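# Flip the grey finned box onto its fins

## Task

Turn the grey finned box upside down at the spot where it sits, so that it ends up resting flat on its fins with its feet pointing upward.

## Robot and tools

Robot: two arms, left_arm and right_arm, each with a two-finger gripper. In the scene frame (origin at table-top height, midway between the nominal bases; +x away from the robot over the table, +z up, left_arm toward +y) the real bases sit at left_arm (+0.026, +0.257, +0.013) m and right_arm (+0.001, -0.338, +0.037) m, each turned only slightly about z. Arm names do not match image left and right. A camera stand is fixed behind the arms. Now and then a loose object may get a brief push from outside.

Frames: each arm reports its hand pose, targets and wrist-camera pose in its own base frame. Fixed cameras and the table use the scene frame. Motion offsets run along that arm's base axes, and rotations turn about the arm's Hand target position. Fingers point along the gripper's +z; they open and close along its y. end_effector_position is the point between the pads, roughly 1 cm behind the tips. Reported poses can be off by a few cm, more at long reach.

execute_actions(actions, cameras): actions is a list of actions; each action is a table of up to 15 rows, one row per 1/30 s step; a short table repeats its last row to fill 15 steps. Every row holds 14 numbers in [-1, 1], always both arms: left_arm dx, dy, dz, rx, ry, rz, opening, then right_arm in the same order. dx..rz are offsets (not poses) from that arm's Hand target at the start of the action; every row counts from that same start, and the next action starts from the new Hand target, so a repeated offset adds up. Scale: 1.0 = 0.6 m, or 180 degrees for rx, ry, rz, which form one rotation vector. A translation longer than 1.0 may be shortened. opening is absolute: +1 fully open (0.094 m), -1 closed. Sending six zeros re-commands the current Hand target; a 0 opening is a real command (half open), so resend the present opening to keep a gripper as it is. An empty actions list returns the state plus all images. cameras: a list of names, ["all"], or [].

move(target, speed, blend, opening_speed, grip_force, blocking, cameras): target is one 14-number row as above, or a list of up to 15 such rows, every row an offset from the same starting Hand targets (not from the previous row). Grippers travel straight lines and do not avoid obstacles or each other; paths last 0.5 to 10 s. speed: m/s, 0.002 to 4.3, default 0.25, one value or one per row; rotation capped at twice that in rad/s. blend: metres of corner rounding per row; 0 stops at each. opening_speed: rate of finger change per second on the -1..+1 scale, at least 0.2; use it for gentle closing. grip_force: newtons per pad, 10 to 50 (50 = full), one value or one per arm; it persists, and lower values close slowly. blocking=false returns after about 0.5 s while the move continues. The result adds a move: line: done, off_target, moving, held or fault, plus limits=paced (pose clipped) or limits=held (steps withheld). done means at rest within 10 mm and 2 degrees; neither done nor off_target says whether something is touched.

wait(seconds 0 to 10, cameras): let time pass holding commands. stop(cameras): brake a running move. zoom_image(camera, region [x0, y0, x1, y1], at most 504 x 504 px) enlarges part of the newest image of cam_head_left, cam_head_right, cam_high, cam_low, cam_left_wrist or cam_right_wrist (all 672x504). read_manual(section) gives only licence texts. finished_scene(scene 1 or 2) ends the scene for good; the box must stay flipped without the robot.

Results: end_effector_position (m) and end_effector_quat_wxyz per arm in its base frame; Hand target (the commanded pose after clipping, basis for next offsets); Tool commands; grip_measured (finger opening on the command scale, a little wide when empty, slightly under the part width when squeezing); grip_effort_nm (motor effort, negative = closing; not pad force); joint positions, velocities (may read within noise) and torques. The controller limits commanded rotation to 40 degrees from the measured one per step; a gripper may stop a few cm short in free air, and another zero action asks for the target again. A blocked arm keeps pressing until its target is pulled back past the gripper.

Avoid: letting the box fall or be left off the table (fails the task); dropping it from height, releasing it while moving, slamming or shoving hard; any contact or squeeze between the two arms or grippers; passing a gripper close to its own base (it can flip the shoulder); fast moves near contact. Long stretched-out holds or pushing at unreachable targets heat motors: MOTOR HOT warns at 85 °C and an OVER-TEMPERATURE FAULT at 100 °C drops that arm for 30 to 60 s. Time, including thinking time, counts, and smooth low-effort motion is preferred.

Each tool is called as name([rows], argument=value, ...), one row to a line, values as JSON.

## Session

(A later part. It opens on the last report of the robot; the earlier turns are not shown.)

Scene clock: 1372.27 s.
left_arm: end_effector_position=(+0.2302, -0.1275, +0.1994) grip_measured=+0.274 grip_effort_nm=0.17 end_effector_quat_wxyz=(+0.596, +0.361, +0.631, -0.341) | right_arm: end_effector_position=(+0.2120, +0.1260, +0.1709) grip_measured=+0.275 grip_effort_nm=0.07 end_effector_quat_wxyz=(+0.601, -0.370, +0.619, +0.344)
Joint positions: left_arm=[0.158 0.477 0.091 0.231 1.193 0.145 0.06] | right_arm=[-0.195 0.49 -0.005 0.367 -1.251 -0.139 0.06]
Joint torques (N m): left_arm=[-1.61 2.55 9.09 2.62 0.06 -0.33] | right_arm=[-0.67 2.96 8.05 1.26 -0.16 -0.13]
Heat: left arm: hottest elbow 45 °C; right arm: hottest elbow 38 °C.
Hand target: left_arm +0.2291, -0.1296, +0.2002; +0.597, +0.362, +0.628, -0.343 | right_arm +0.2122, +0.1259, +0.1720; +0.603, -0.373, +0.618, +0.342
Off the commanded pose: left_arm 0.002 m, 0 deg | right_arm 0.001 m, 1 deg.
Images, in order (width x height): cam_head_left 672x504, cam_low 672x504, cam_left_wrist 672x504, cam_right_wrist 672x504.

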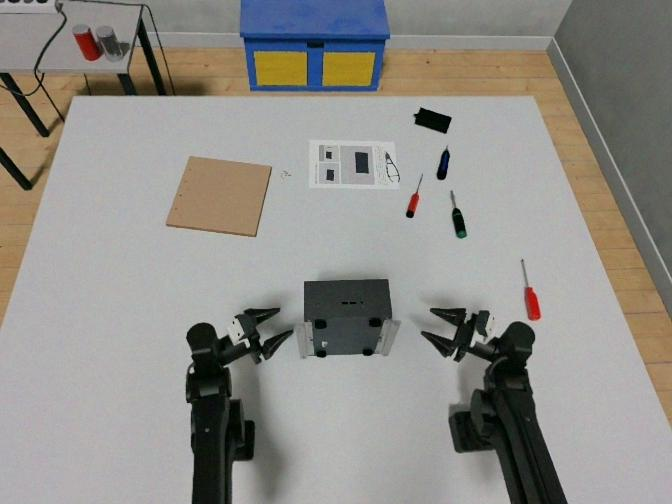

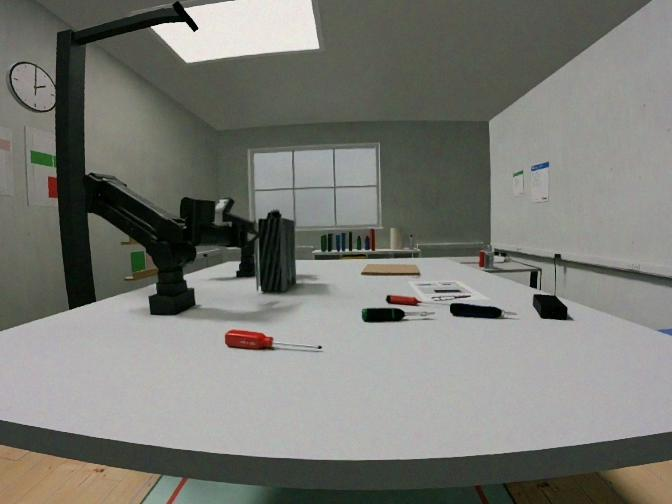

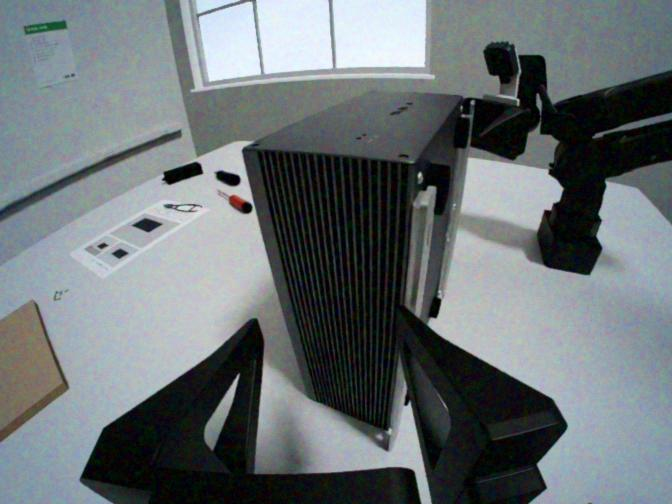

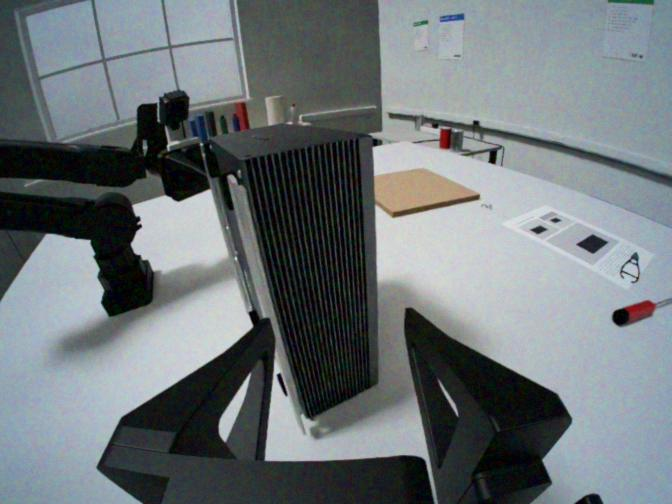

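move(target=[-0.0083,-0.05,0.002,0,0,-0.1,0.277,-0.008,0.057,0.003,0,0,0.094,0.277], speed=0.08, cameras=["cam_head_left","cam_left_wrist","cam_right_wrist"])

Scene clock: 1391.77 s.
left_arm: end_effector_position=(+0.2149, -0.1576, +0.1866) grip_measured=+0.274 grip_effort_nm=0.17 end_effector_quat_wxyz=(+0.530, +0.443, +0.575, -0.438) | right_arm: end_effector_position=(+0.1967, +0.1573, +0.1572) grip_measured=+0.275 grip_effort_nm=0.07 end_effector_quat_wxyz=(+0.533, -0.440, +0.576, +0.437)
Joint positions: left_arm=[0.07 0.763 0.147 0.278 1.407 0.299 0.06] | right_arm=[-0.073 0.81 0.049 0.455 -1.404 -0.267 0.06]
Joint torques (N m): left_arm=[-1.61 1.49 11.56 1.42 0.42 -0.09] | right_arm=[-0.03 1.44 9.63 2.3 -0.34 -0.18]
Heat: left arm: hottest elbow 45 °C; right arm: hottest elbow 39 °C.
Hand target: left_arm +0.2241, -0.1596, +0.2014; +0.536, +0.456, +0.564, -0.432 | right_arm +0.2073, +0.1602, +0.1737; +0.546, -0.460, +0.556, +0.427
Off the commanded pose: left_arm 0.018 m, 2 deg | right_arm 0.020 m, 4 deg.
move: off_target (left_arm, right_arm)
Images, in order (width x height): cam_head_left 672x504, cam_left_wrist 672x504, cam_right_wrist 672x504.

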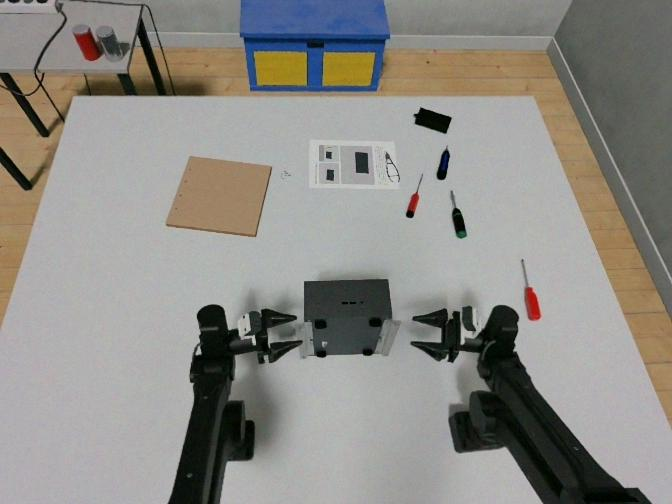

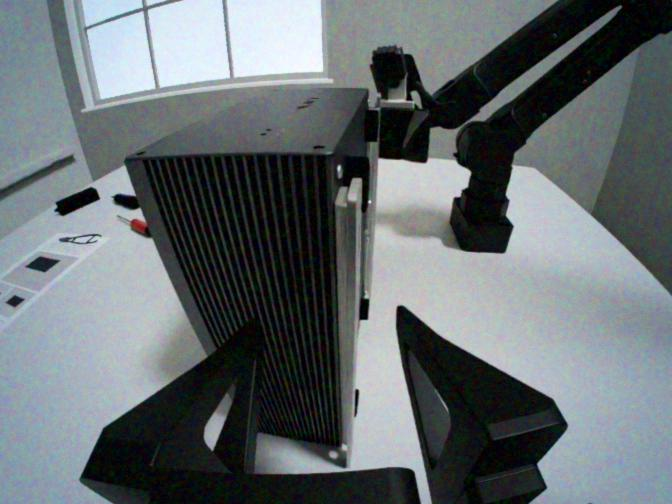

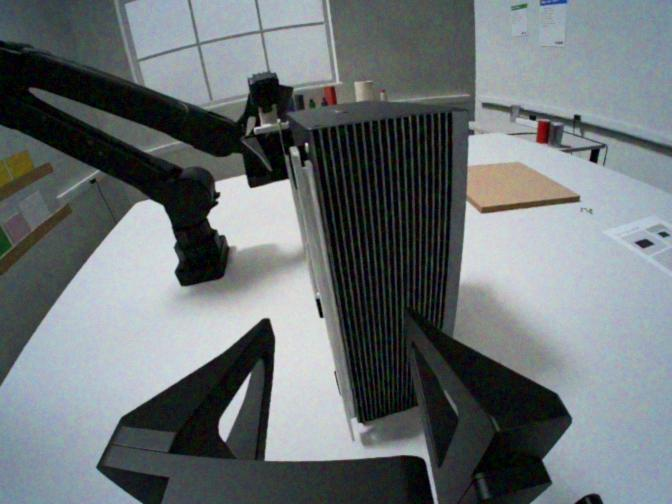

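move(target=[0.0,-0.025,0.017,0,0,0,0.277,0.0,0.022,0.023,0,0,0,0.277], speed=0.04, cameras=["cam_head_left","cam_left_wrist","cam_right_wrist"])

Scene clock: 1418.97 s.
left_arm: end_effector_position=(+0.2146, -0.1718, +0.1916) grip_measured=+0.274 grip_effort_nm=0.17 end_effector_quat_wxyz=(+0.523, +0.445, +0.579, -0.441) | right_arm: end_effector_position=(+0.1968, +0.1696, +0.1684) grip_measured=+0.275 grip_effort_nm=0.07 end_effector_quat_wxyz=(+0.534, -0.447, +0.572, +0.434)
Joint positions: left_arm=[-0.009 0.745 0.153 0.305 1.337 0.235 0.06] | right_arm=[0.004 0.754 0.06 0.46 -1.335 -0.207 0.06]
Joint torques (N m): left_arm=[-1.61 0.67 11.62 2.5 0.14 -0.32] | right_arm=[0.67 1.26 10.13 2.26 -0.11 0.02]
Heat: left arm: hottest elbow 47 °C; right arm: hottest elbow 40 °C.
Hand target: left_arm +0.2241, -0.1746, +0.2115; +0.536, +0.456, +0.564, -0.432 | right_arm +0.2073, +0.1734, +0.1875; +0.546, -0.460, +0.556, +0.427
Off the commanded pose: left_arm 0.022 m, 3 deg | right_arm 0.022 m, 3 deg.
move: off_target (left_arm, right_arm)
Images, in order (width x height): cam_head_left 672x504, cam_left_wrist 672x504, cam_right_wrist 672x504.

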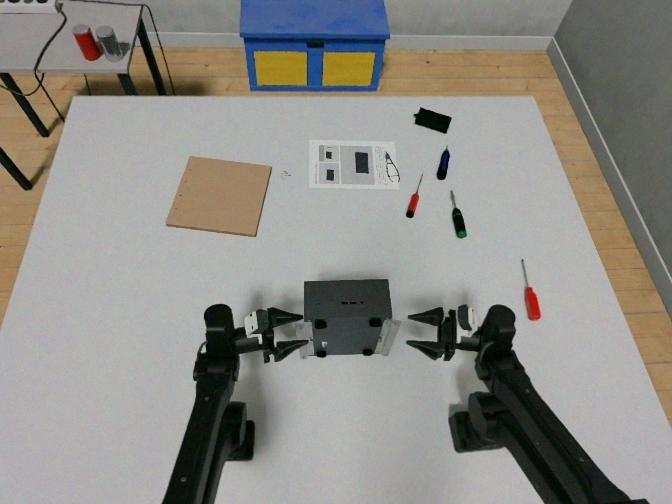

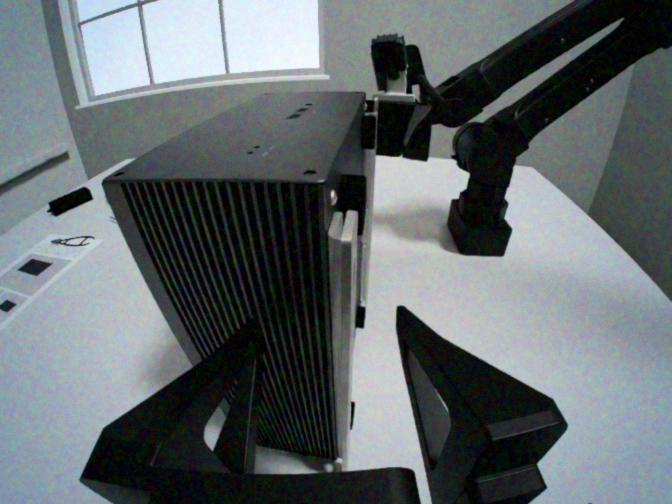

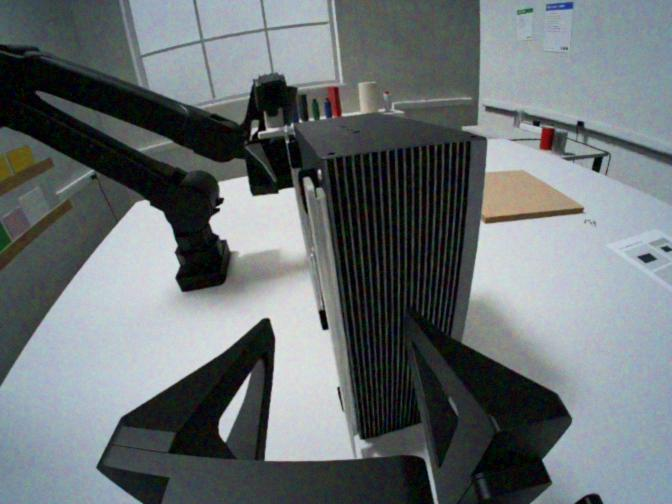

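move(target=[0.0,-0.015,0.008,0,0,0,0.277,0.0,0.013,0.01,0,0,0,0.277], speed=0.03, cameras=["cam_left_wrist","cam_right_wrist"])

move(target=[0.0,-0.01,0.0,0,0,0,0.277,0.0,0.01,0.0,0,0,0,0.277], speed=0.03, cameras=["cam_head_left","cam_left_wrist","cam_right_wrist"])

Scene clock: 1430.63 s.
left_arm: end_effector_position=(+0.2170, -0.1773, +0.1935) grip_measured=+0.274 grip_effort_nm=0.16 end_effector_quat_wxyz=(+0.523, +0.439, +0.585, -0.437) | right_arm: end_effector_position=(+0.1971, +0.1768, +0.1725) grip_measured=+0.275 grip_effort_nm=0.07 end_effector_quat_wxyz=(+0.532, -0.446, +0.574, +0.434)
Joint positions: left_arm=[-0.044 0.738 0.153 0.329 1.287 0.193 0.06] | right_arm=[0.05 0.735 0.066 0.46 -1.29 -0.177 0.06]
Joint torques (N m): left_arm=[-2.84 0.38 11.92 2.56 0.31 -0.31] | right_arm=[0.91 0.91 10.3 2.43 -0.06 0.06]
Heat: left arm: hottest elbow 47 °C; right arm: hottest elbow 40 °C.
Hand target: left_arm +0.2241, -0.1836, +0.2163; +0.536, +0.456, +0.564, -0.432 | right_arm +0.2073, +0.1812, +0.1935; +0.546, -0.460, +0.556, +0.427
Off the commanded pose: left_arm 0.025 m, 4 deg | right_arm 0.024 m, 3 deg.
move: off_target (left_arm, right_arm)
Images, in order (width x height): cam_left_wrist 672x504, cam_right_wrist 672x504.

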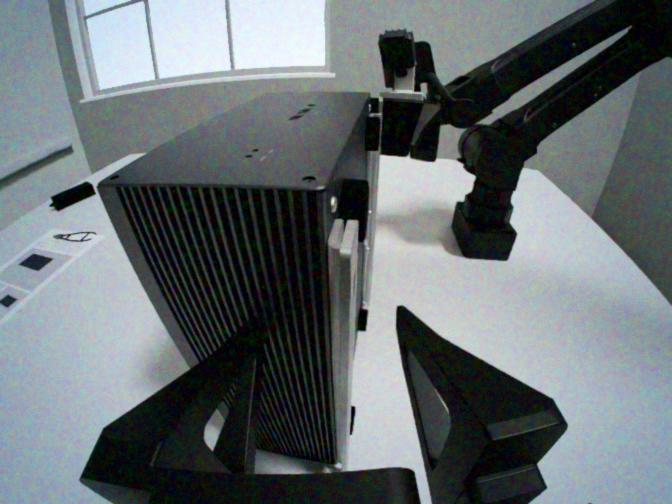

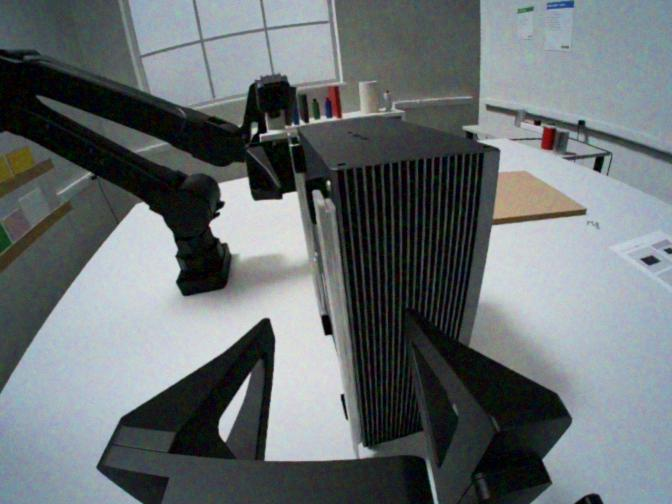

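Scene clock: 1431.60 s.
left_arm: end_effector_position=(+0.2198, -0.1808, +0.1957) grip_measured=+0.275 grip_effort_nm=0.15 end_effector_quat_wxyz=(+0.529, +0.438, +0.586, -0.430) | right_arm: end_effector_position=(+0.1971, +0.1824, +0.1745) grip_measured=+0.276 grip_effort_nm=0.07 end_effector_quat_wxyz=(+0.534, -0.449, +0.571, +0.432)
Joint positions: left_arm=[-0.067 0.738 0.153 0.359 1.25 0.174 0.06] | right_arm=[0.085 0.734 0.066 0.485 -1.256 -0.162 0.06]
Joint torques (N m): left_arm=[-3.25 0.85 11.74 2.52 0.53 -0.29] | right_arm=[0.32 1.79 10.33 2.47 -0.01 0.08]
Heat: left arm: hottest elbow 47 °C; right arm: hottest elbow 40 °C.
Hand target: left_arm +0.2241, -0.1896, +0.2163; +0.536, +0.456, +0.564, -0.432 | right_arm +0.2073, +0.1872, +0.1935; +0.546, -0.460, +0.556, +0.427
Off the commanded pose: left_arm 0.023 m, 3 deg | right_arm 0.022 m, 3 deg.
move: off_target (left_arm, right_arm)
Images, in order (width x height): cam_head_left 672x504, cam_left_wrist 672x504, cam_right_wrist 672x504.

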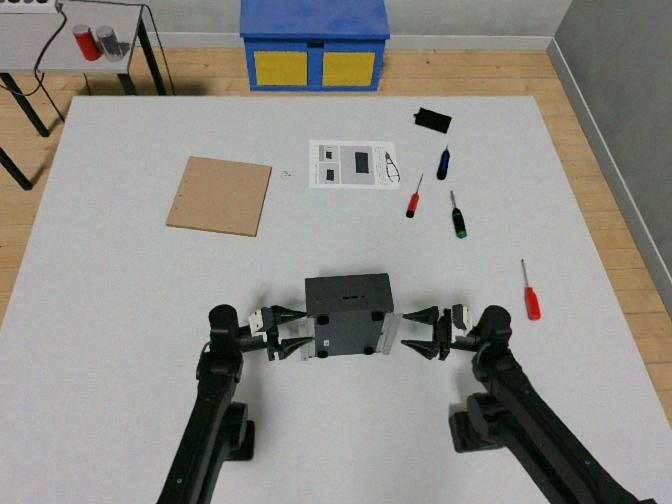

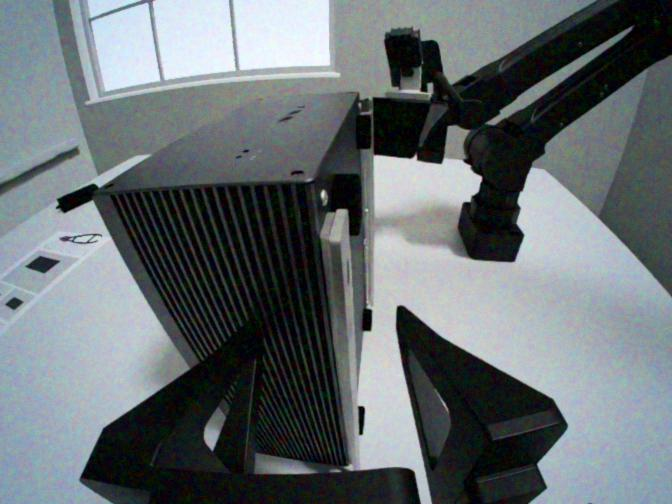

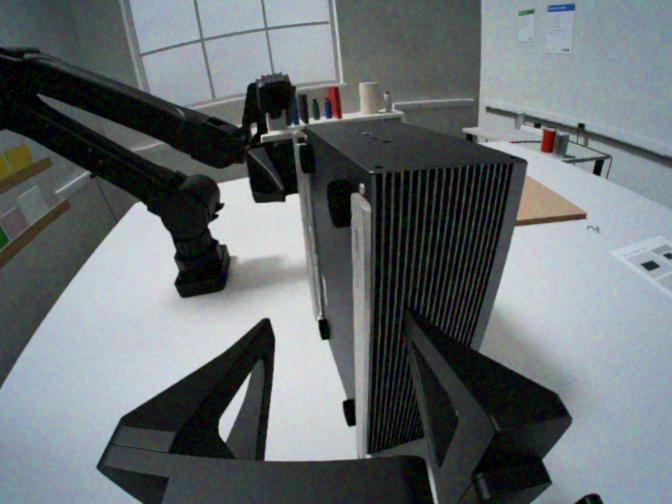

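wait(seconds=0.5, cameras=["cam_head_left","cam_left_wrist","cam_right_wrist","cam_low"])

Scene clock: 1441.90 s.
left_arm: end_effector_position=(+0.2198, -0.1809, +0.1957) grip_measured=+0.275 grip_effort_nm=0.15 end_effector_quat_wxyz=(+0.529, +0.438, +0.586, -0.430) | right_arm: end_effector_position=(+0.1971, +0.1824, +0.1745) grip_measured=+0.276 grip_effort_nm=0.07 end_effector_quat_wxyz=(+0.534, -0.449, +0.572, +0.432)
Joint positions: left_arm=[-0.068 0.738 0.153 0.359 1.25 0.174 0.06] | right_arm=[0.085 0.734 0.066 0.485 -1.256 -0.161 0.06]
Joint torques (N m): left_arm=[-3.25 0.85 11.75 2.58 0.54 -0.31] | right_arm=[0.21 2.2 10.25 2.37 -0.02 0.11]
Heat: left arm: hottest elbow 47 °C; right arm: hottest elbow 41 °C.
Hand target: left_arm +0.2240, -0.1897, +0.2163; +0.536, +0.456, +0.564, -0.432 | right_arm +0.2073, +0.1872, +0.1935; +0.546, -0.460, +0.556, +0.427
Tool commands: left_gripper/opening=+0.277 right_gripper/opening=+0.277
Off the commanded pose: left_arm 0.023 m, 3 deg | right_arm 0.022 m, 3 deg.
wait: 0.50 s; at rest from the start
Images, in order (width x height): cam_head_left 672x504, cam_low 672x504, cam_left_wrist 672x504, cam_right_wrist 672x504.

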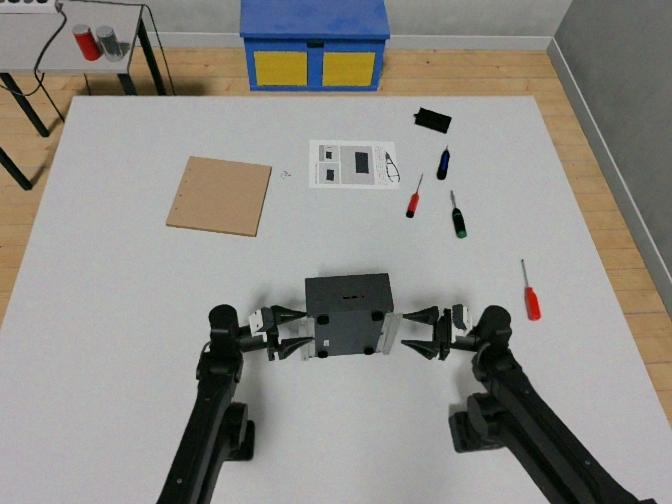

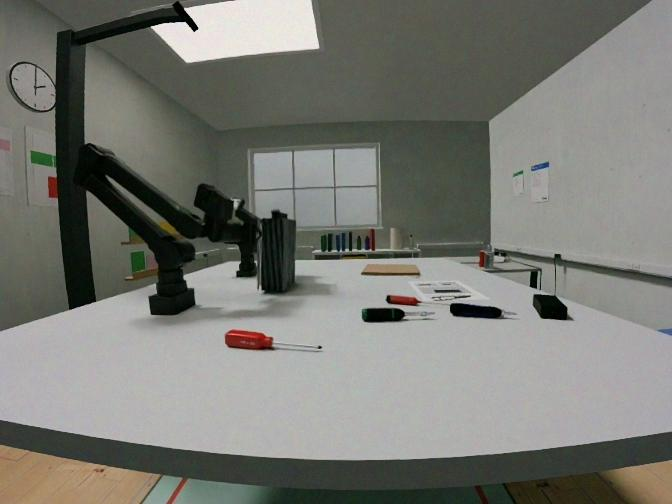

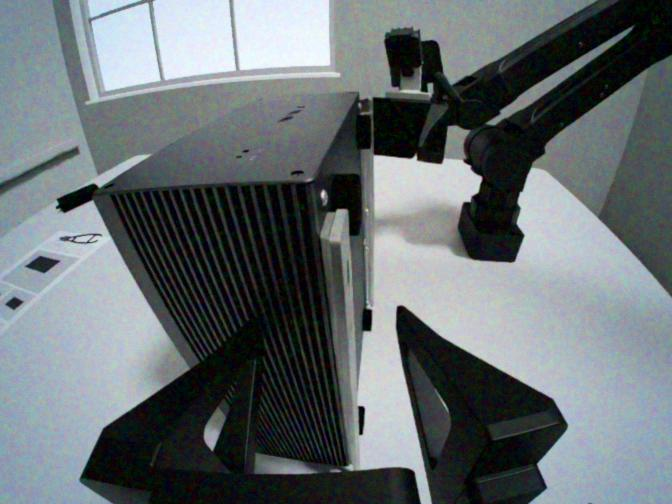

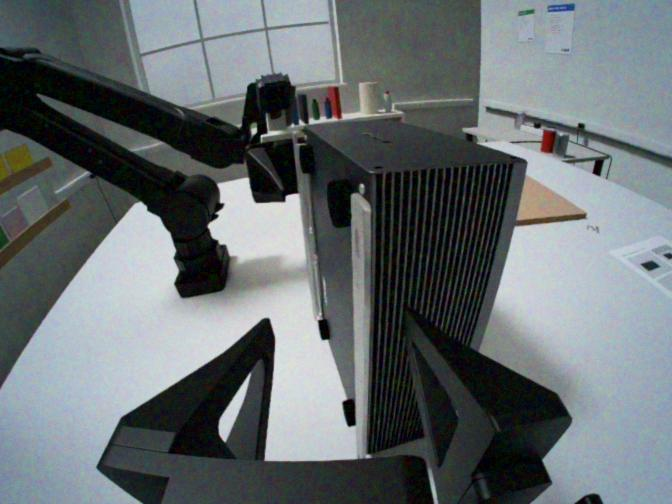

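move(target=[0.0,0.0195,0.0,0,0,0,0.277,0.0133,0.0,0.0,0,0,0,0.277], speed=0.03, cameras=["cam_head_left","cam_left_wrist","cam_right_wrist"])

Scene clock: 1480.83 s.
left_arm: end_effector_position=(+0.2123, -0.1792, +0.1956) grip_measured=+0.275 grip_effort_nm=0.15 end_effector_quat_wxyz=(+0.518, +0.445, +0.577, -0.448) | right_arm: end_effector_position=(+0.2045, +0.1830, +0.1747) grip_measured=+0.276 grip_effort_nm=0.07 end_effector_quat_wxyz=(+0.533, -0.449, +0.572, +0.432)
Joint positions: left_arm=[-0.048 0.738 0.153 0.338 1.313 0.183 0.06] | right_arm=[0.085 0.791 0.081 0.524 -1.256 -0.161 0.06]
Joint torques (N m): left_arm=[0.03 0.26 12.05 1.48 0.27 -0.04] | right_arm=[0.03 1.32 10.24 2.32 -0.16 0.03]
Heat: left arm: hottest elbow 48 °C; right arm: hottest elbow 42 °C.
Hand target: left_arm +0.2241, -0.1779, +0.2163; +0.536, +0.456, +0.564, -0.432 | right_arm +0.2152, +0.1872, +0.1935; +0.546, -0.460, +0.556, +0.427
Off the commanded pose: left_arm 0.024 m, 3 deg | right_arm 0.022 m, 3 deg.
move: off_target (left_arm, right_arm)
Images, in order (width x height): cam_head_left 672x504, cam_left_wrist 672x504, cam_right_wrist 672x504.

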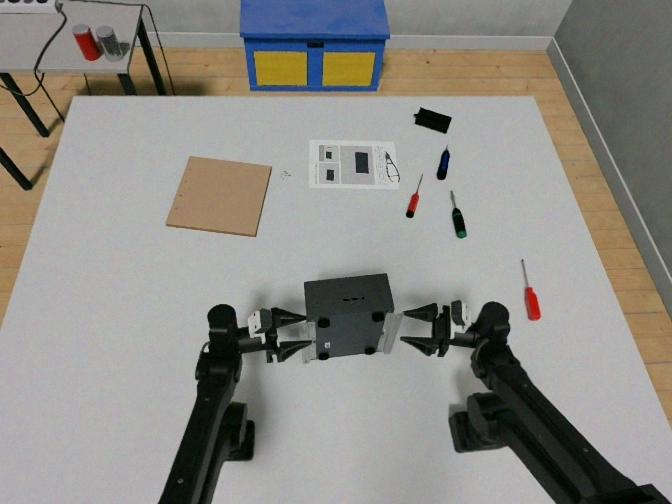

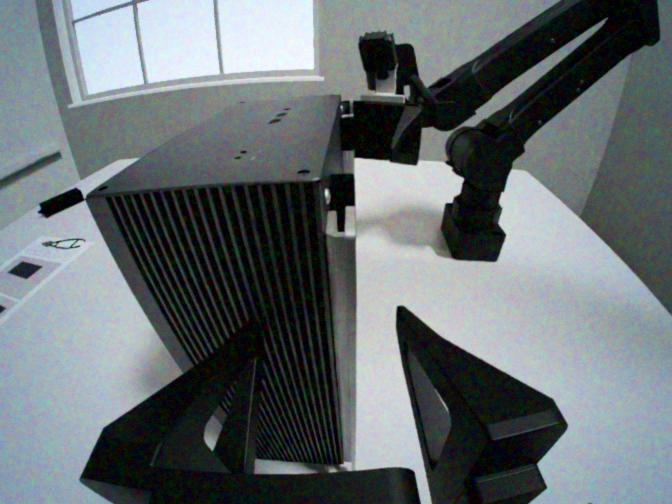

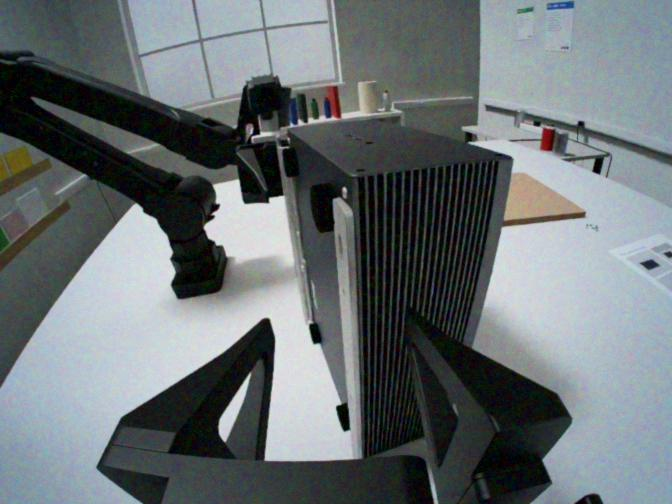

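move(target=[0.0,0.0167,0.0,0,0,-0.02,0.277,0.0,0.0,0.0,0,0,0,0.277], speed=0.03, cameras=["cam_head_left","cam_left_wrist","cam_right_wrist"])

Scene clock: 1501.23 s.
left_arm: end_effector_position=(+0.2119, -0.1702, +0.2008) grip_measured=+0.275 grip_effort_nm=0.15 end_effector_quat_wxyz=(+0.513, +0.464, +0.556, -0.461) | right_arm: end_effector_position=(+0.2045, +0.1830, +0.1747) grip_measured=+0.276 grip_effort_nm=0.07 end_effector_quat_wxyz=(+0.533, -0.449, +0.572, +0.432)
Joint positions: left_arm=[0.012 0.768 0.197 0.206 1.431 0.326 0.06] | right_arm=[0.085 0.791 0.081 0.524 -1.256 -0.161 0.06]
Joint torques (N m): left_arm=[0.21 1.2 11.79 1.37 0.43 -0.1] | right_arm=[0.56 1.32 10.07 2.55 -0.19 0.03]
Heat: left arm: hottest elbow 49 °C; right arm: hottest elbow 42 °C.
Hand target: left_arm +0.2241, -0.1679, +0.2163; +0.522, +0.473, +0.549, -0.449 | right_arm +0.2152, +0.1872, +0.1935; +0.546, -0.460, +0.556, +0.427
Off the commanded pose: left_arm 0.020 m, 2 deg | right_arm 0.022 m, 3 deg.
move: off_target (left_arm, right_arm)
Images, in order (width x height): cam_head_left 672x504, cam_left_wrist 672x504, cam_right_wrist 672x504.

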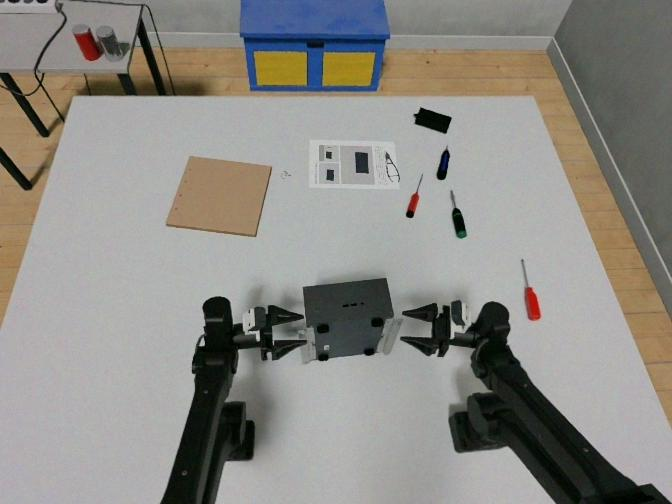

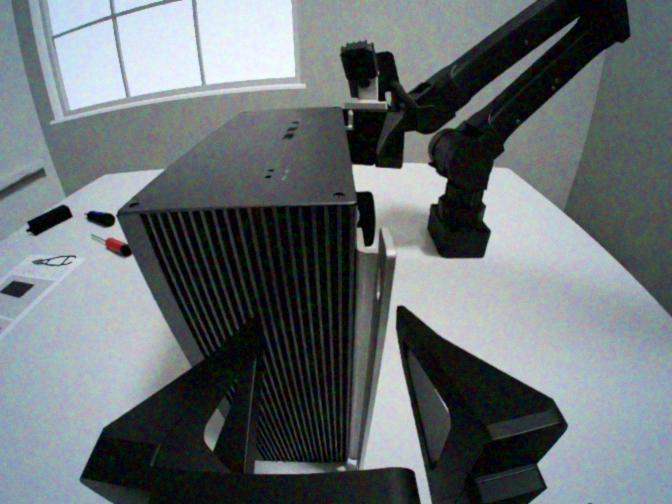

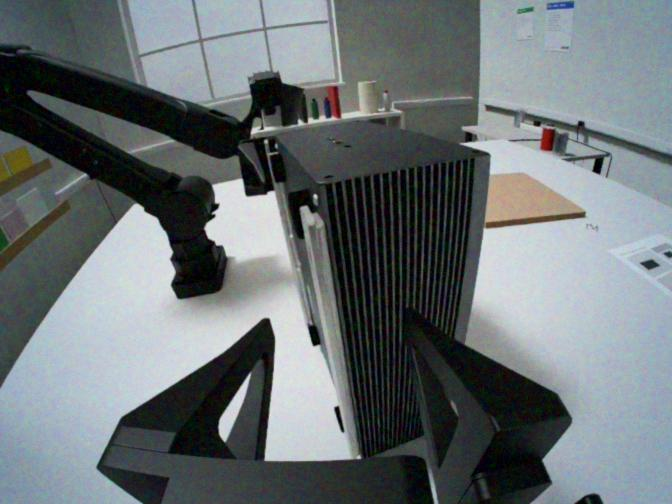

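zoom_image(camera="cam_left_wrist", region=[230, 180, 430, 480])

zoom_image(camera="cam_right_wrist", region=[250, 150, 450, 480])

Scaled by 1.680 from the camera's 672x504 image, which has a finer 960x720 frame.

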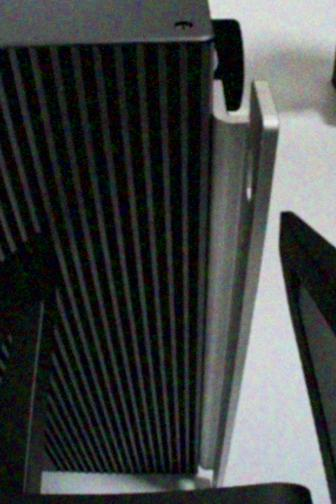

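Scaled by 1.527 from the camera's 672x504 image, which has a finer 960x720 frame.

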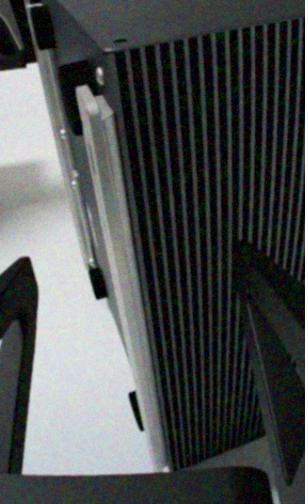

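move(target=[-0.025,0.0,0.0,0,0,0,0.277,0.0,-0.0083,0.0,0,0,0.02,0.277], speed=0.03, cameras=["cam_head_left","cam_left_wrist","cam_right_wrist"])

Scene clock: 1535.53 s.
left_arm: end_effector_position=(+0.2029, -0.1702, +0.2036) grip_measured=+0.275 grip_effort_nm=0.15 end_effector_quat_wxyz=(+0.510, +0.465, +0.557, -0.461) | right_arm: end_effector_position=(+0.2008, +0.1843, +0.1788) grip_measured=+0.276 grip_effort_nm=0.07 end_effector_quat_wxyz=(+0.519, -0.471, +0.548, +0.455)
Joint positions: left_arm=[0.013 0.699 0.197 0.097 1.432 0.363 0.06] | right_arm=[0.072 0.844 0.109 0.52 -1.353 -0.199 0.06]
Joint torques (N m): left_arm=[0.03 0.09 10.91 1.36 0.46 -0.12] | right_arm=[-1.96 1.08 9.8 1.39 -0.34 -0.16]
Heat: left arm: hottest elbow 52 °C; right arm: hottest elbow 43 °C.
Hand target: left_arm +0.2091, -0.1679, +0.2163; +0.522, +0.474, +0.549, -0.449 | right_arm +0.2153, +0.1822, +0.1936; +0.532, -0.477, +0.541, +0.444
Off the commanded pose: left_arm 0.014 m, 2 deg | right_arm 0.021 m, 2 deg.
move: off_target (left_arm, right_arm)
Images, in order (width x height): cam_head_left 672x504, cam_left_wrist 672x504, cam_right_wrist 672x504.

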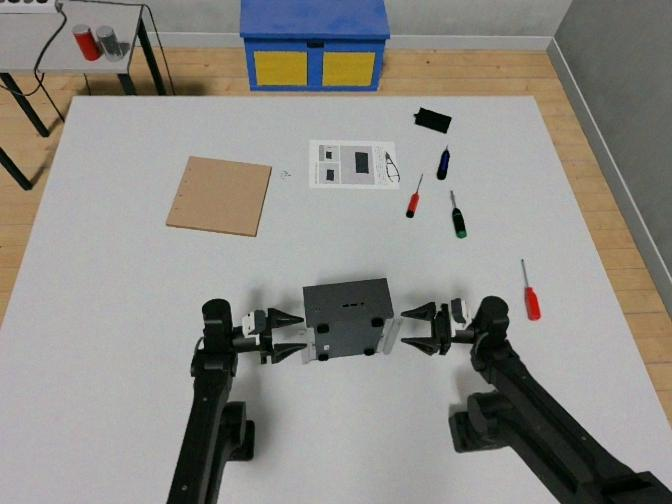

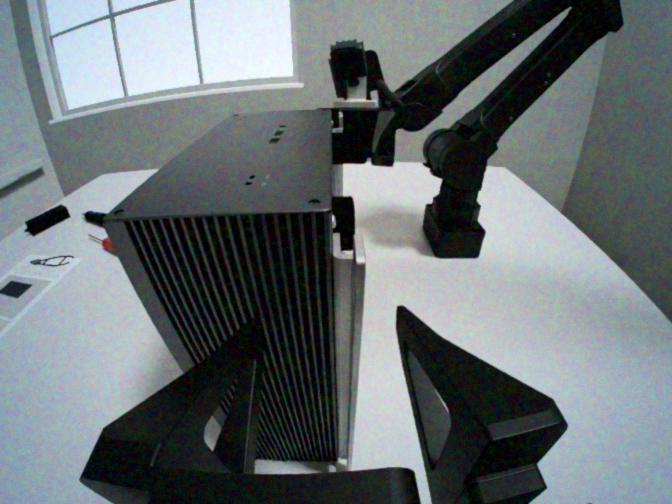

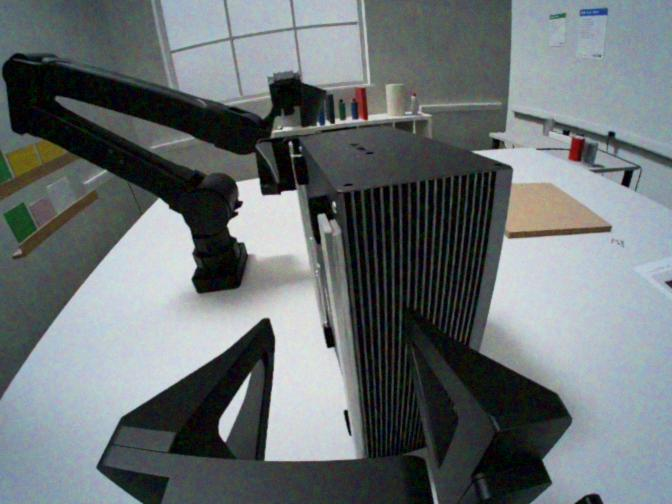

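move(target=[-0.017,0.0,-0.005,0,0,0,0.277,0,0,0.0,0,0,0,0.277], speed=0.03, cameras=["cam_left_wrist","cam_right_wrist"])

Scene clock: 1543.53 s.
left_arm: end_effector_position=(+0.1975, -0.1700, +0.2093) grip_measured=+0.275 grip_effort_nm=0.15 end_effector_quat_wxyz=(+0.516, +0.470, +0.552, -0.456) | right_arm: end_effector_position=(+0.2008, +0.1842, +0.1789) grip_measured=+0.276 grip_effort_nm=0.07 end_effector_quat_wxyz=(+0.520, -0.472, +0.548, +0.455)
Joint positions: left_arm=[0.014 0.647 0.197 0.058 1.433 0.37 0.06] | right_arm=[0.071 0.844 0.109 0.52 -1.354 -0.2 0.06]
Joint torques (N m): left_arm=[0.26 0.5 9.43 1.25 0.46 -0.09] | right_arm=[-1.9 0.38 9.8 1.22 -0.3 -0.14]
Heat: left arm: hottest elbow 52 °C; right arm: hottest elbow 43 °C.
Hand target: left_arm +0.1989, -0.1679, +0.2133; +0.522, +0.474, +0.549, -0.449 | right_arm +0.2153, +0.1822, +0.1936; +0.532, -0.477, +0.541, +0.444
Off the commanded pose: left_arm 0.005 m, 1 deg | right_arm 0.021 m, 2 deg.
move: off_target (right_arm)
Images, in order (width x height): cam_left_wrist 672x504, cam_right_wrist 672x504.

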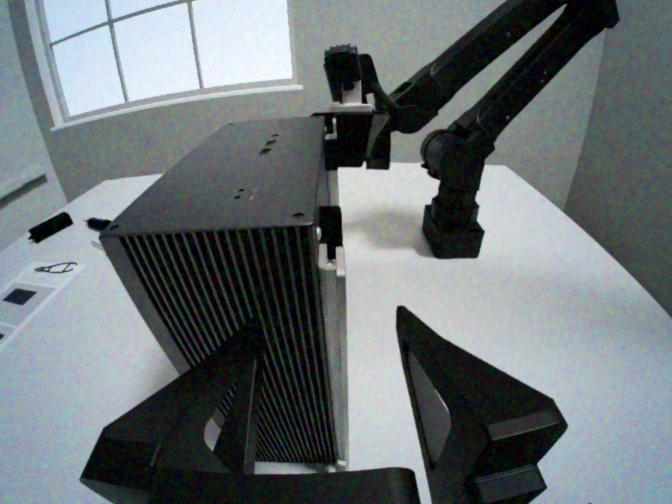

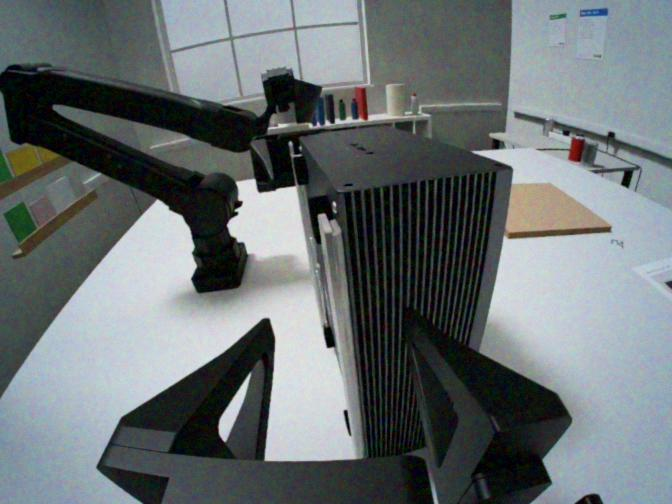

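move(target=[-0.004,-0.012,-0.012,0,0,0,0.277,0,0.012,0.0,0,0,0,0.277], speed=0.02, cameras=["cam_head_left","cam_left_wrist","cam_right_wrist"])

Scene clock: 1554.17 s.
left_arm: end_effector_position=(+0.1979, -0.1731, +0.2060) grip_measured=+0.275 grip_effort_nm=0.15 end_effector_quat_wxyz=(+0.522, +0.473, +0.552, -0.447) | right_arm: end_effector_position=(+0.2049, +0.1846, +0.1769) grip_measured=+0.276 grip_effort_nm=0.07 end_effector_quat_wxyz=(+0.522, -0.466, +0.556, +0.449)
Joint positions: left_arm=[-0.006 0.647 0.177 0.137 1.402 0.33 0.06] | right_arm=[0.077 0.849 0.109 0.522 -1.325 -0.199 0.06]
Joint torques (N m): left_arm=[-1.73 1.38 8.64 2.44 0.18 -0.34] | right_arm=[0.44 0.67 9.55 2.21 -0.06 0.09]
Heat: left arm: hottest elbow 51 °C; right arm: hottest elbow 43 °C.
Hand target: left_arm +0.1965, -0.1751, +0.2061; +0.522, +0.474, +0.549, -0.449 | right_arm +0.2153, +0.1894, +0.1936; +0.532, -0.477, +0.541, +0.444
Off the commanded pose: left_arm 0.002 m, 0 deg | right_arm 0.020 m, 2 deg.
move: off_target (right_arm)
Images, in order (width x height): cam_head_left 672x504, cam_left_wrist 672x504, cam_right_wrist 672x504.

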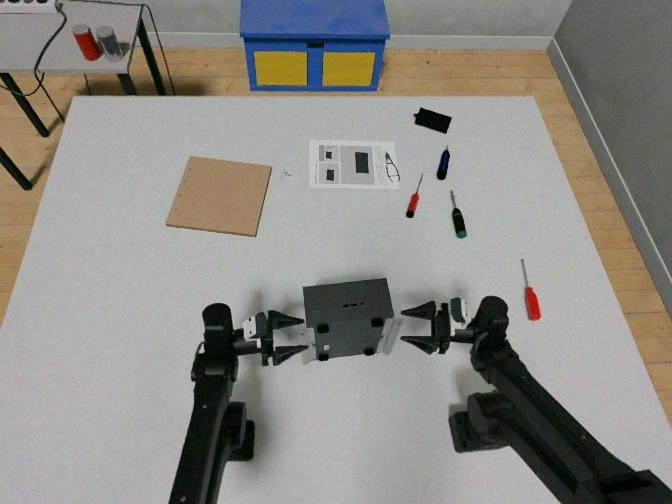

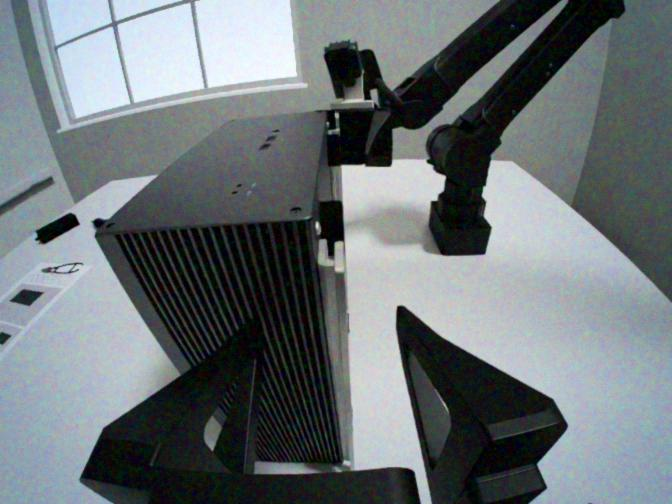

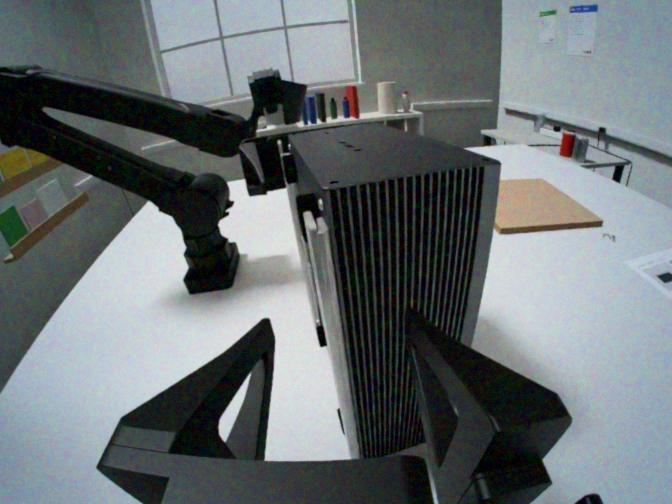

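move(target=[0.0,-0.006,-0.006,0,0,0,0.277,-0.007,0.01,0.0,0,0,0.005,0.277], speed=0.02, cameras=["cam_head_left","cam_left_wrist","cam_right_wrist"])

Scene clock: 1559.70 s.
left_arm: end_effector_position=(+0.1975, -0.1763, +0.2044) grip_measured=+0.275 grip_effort_nm=0.15 end_effector_quat_wxyz=(+0.526, +0.475, +0.549, -0.443) | right_arm: end_effector_position=(+0.2018, +0.1905, +0.1776) grip_measured=+0.276 grip_effort_nm=0.07 end_effector_quat_wxyz=(+0.519, -0.471, +0.552, +0.452)
Joint positions: left_arm=[-0.025 0.652 0.162 0.205 1.381 0.293 0.06] | right_arm=[0.108 0.849 0.109 0.533 -1.31 -0.189 0.06]
Joint torques (N m): left_arm=[-1.79 2.32 8.64 2.44 0.18 -0.36] | right_arm=[0.62 0.5 9.4 2.47 -0.04 0.07]
Heat: left arm: hottest elbow 50 °C; right arm: hottest elbow 42 °C.
Hand target: left_arm +0.1965, -0.1787, +0.2026; +0.522, +0.474, +0.549, -0.449 | right_arm +0.2111, +0.1954, +0.1936; +0.528, -0.481, +0.537, +0.448
Off the commanded pose: left_arm 0.003 m, 1 deg | right_arm 0.019 m, 2 deg.
move: off_target (right_arm)
Images, in order (width x height): cam_head_left 672x504, cam_left_wrist 672x504, cam_right_wrist 672x504.

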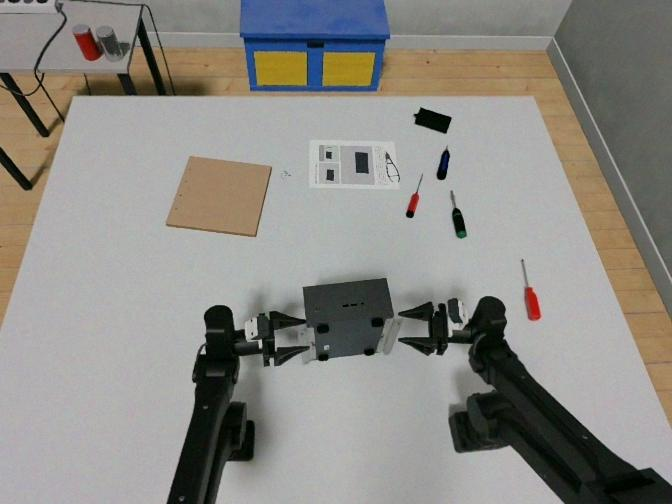

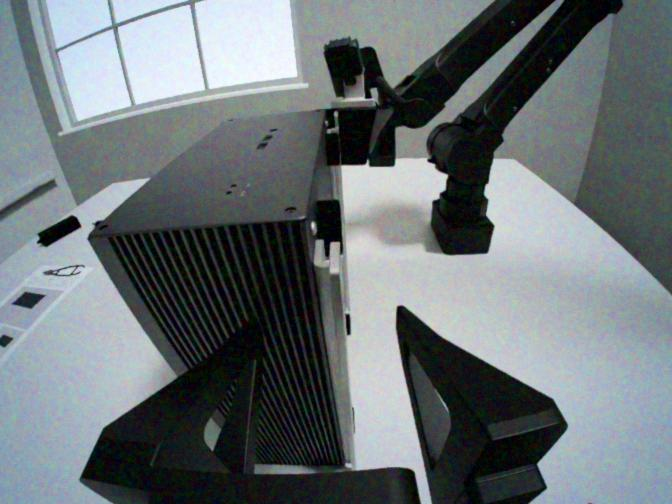

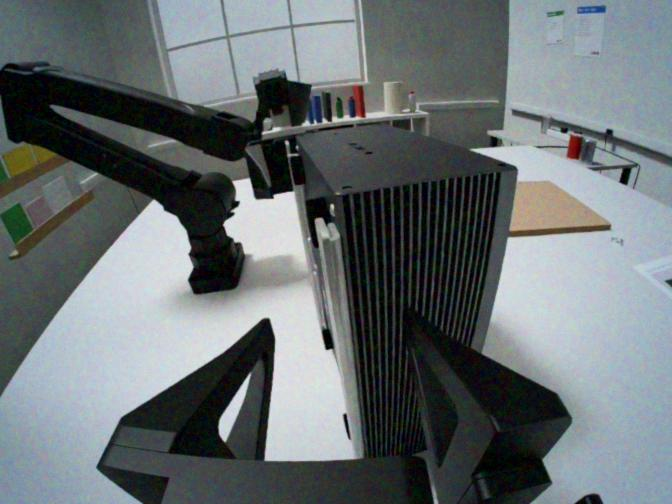

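zoom_image(camera="cam_head_left", region=[240, 260, 460, 400])

zoom_image(camera="cam_right_wrist", region=[250, 180, 450, 480])

zoom_image(camera="cam_left_wrist", region=[230, 180, 430, 480])

Scaled by 2.291.

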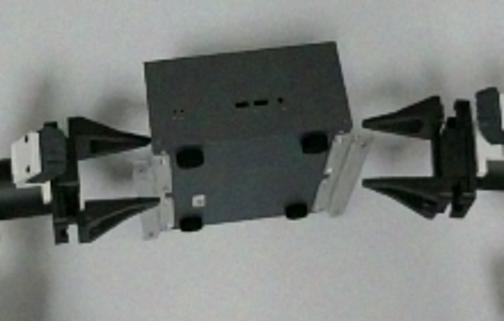

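Scaled by 1.680 from the camera's 672x504 image, which has a finer 960x720 frame.

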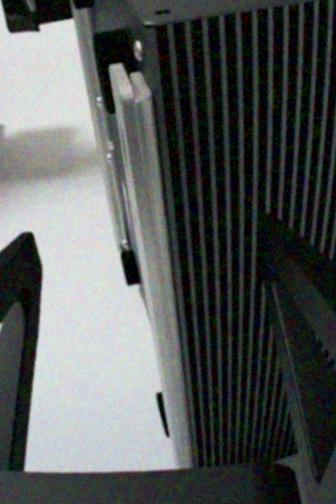

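Scaled by 1.680 from the camera's 672x504 image, which has a finer 960x720 frame.

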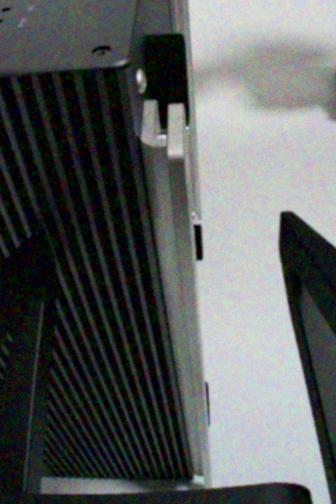

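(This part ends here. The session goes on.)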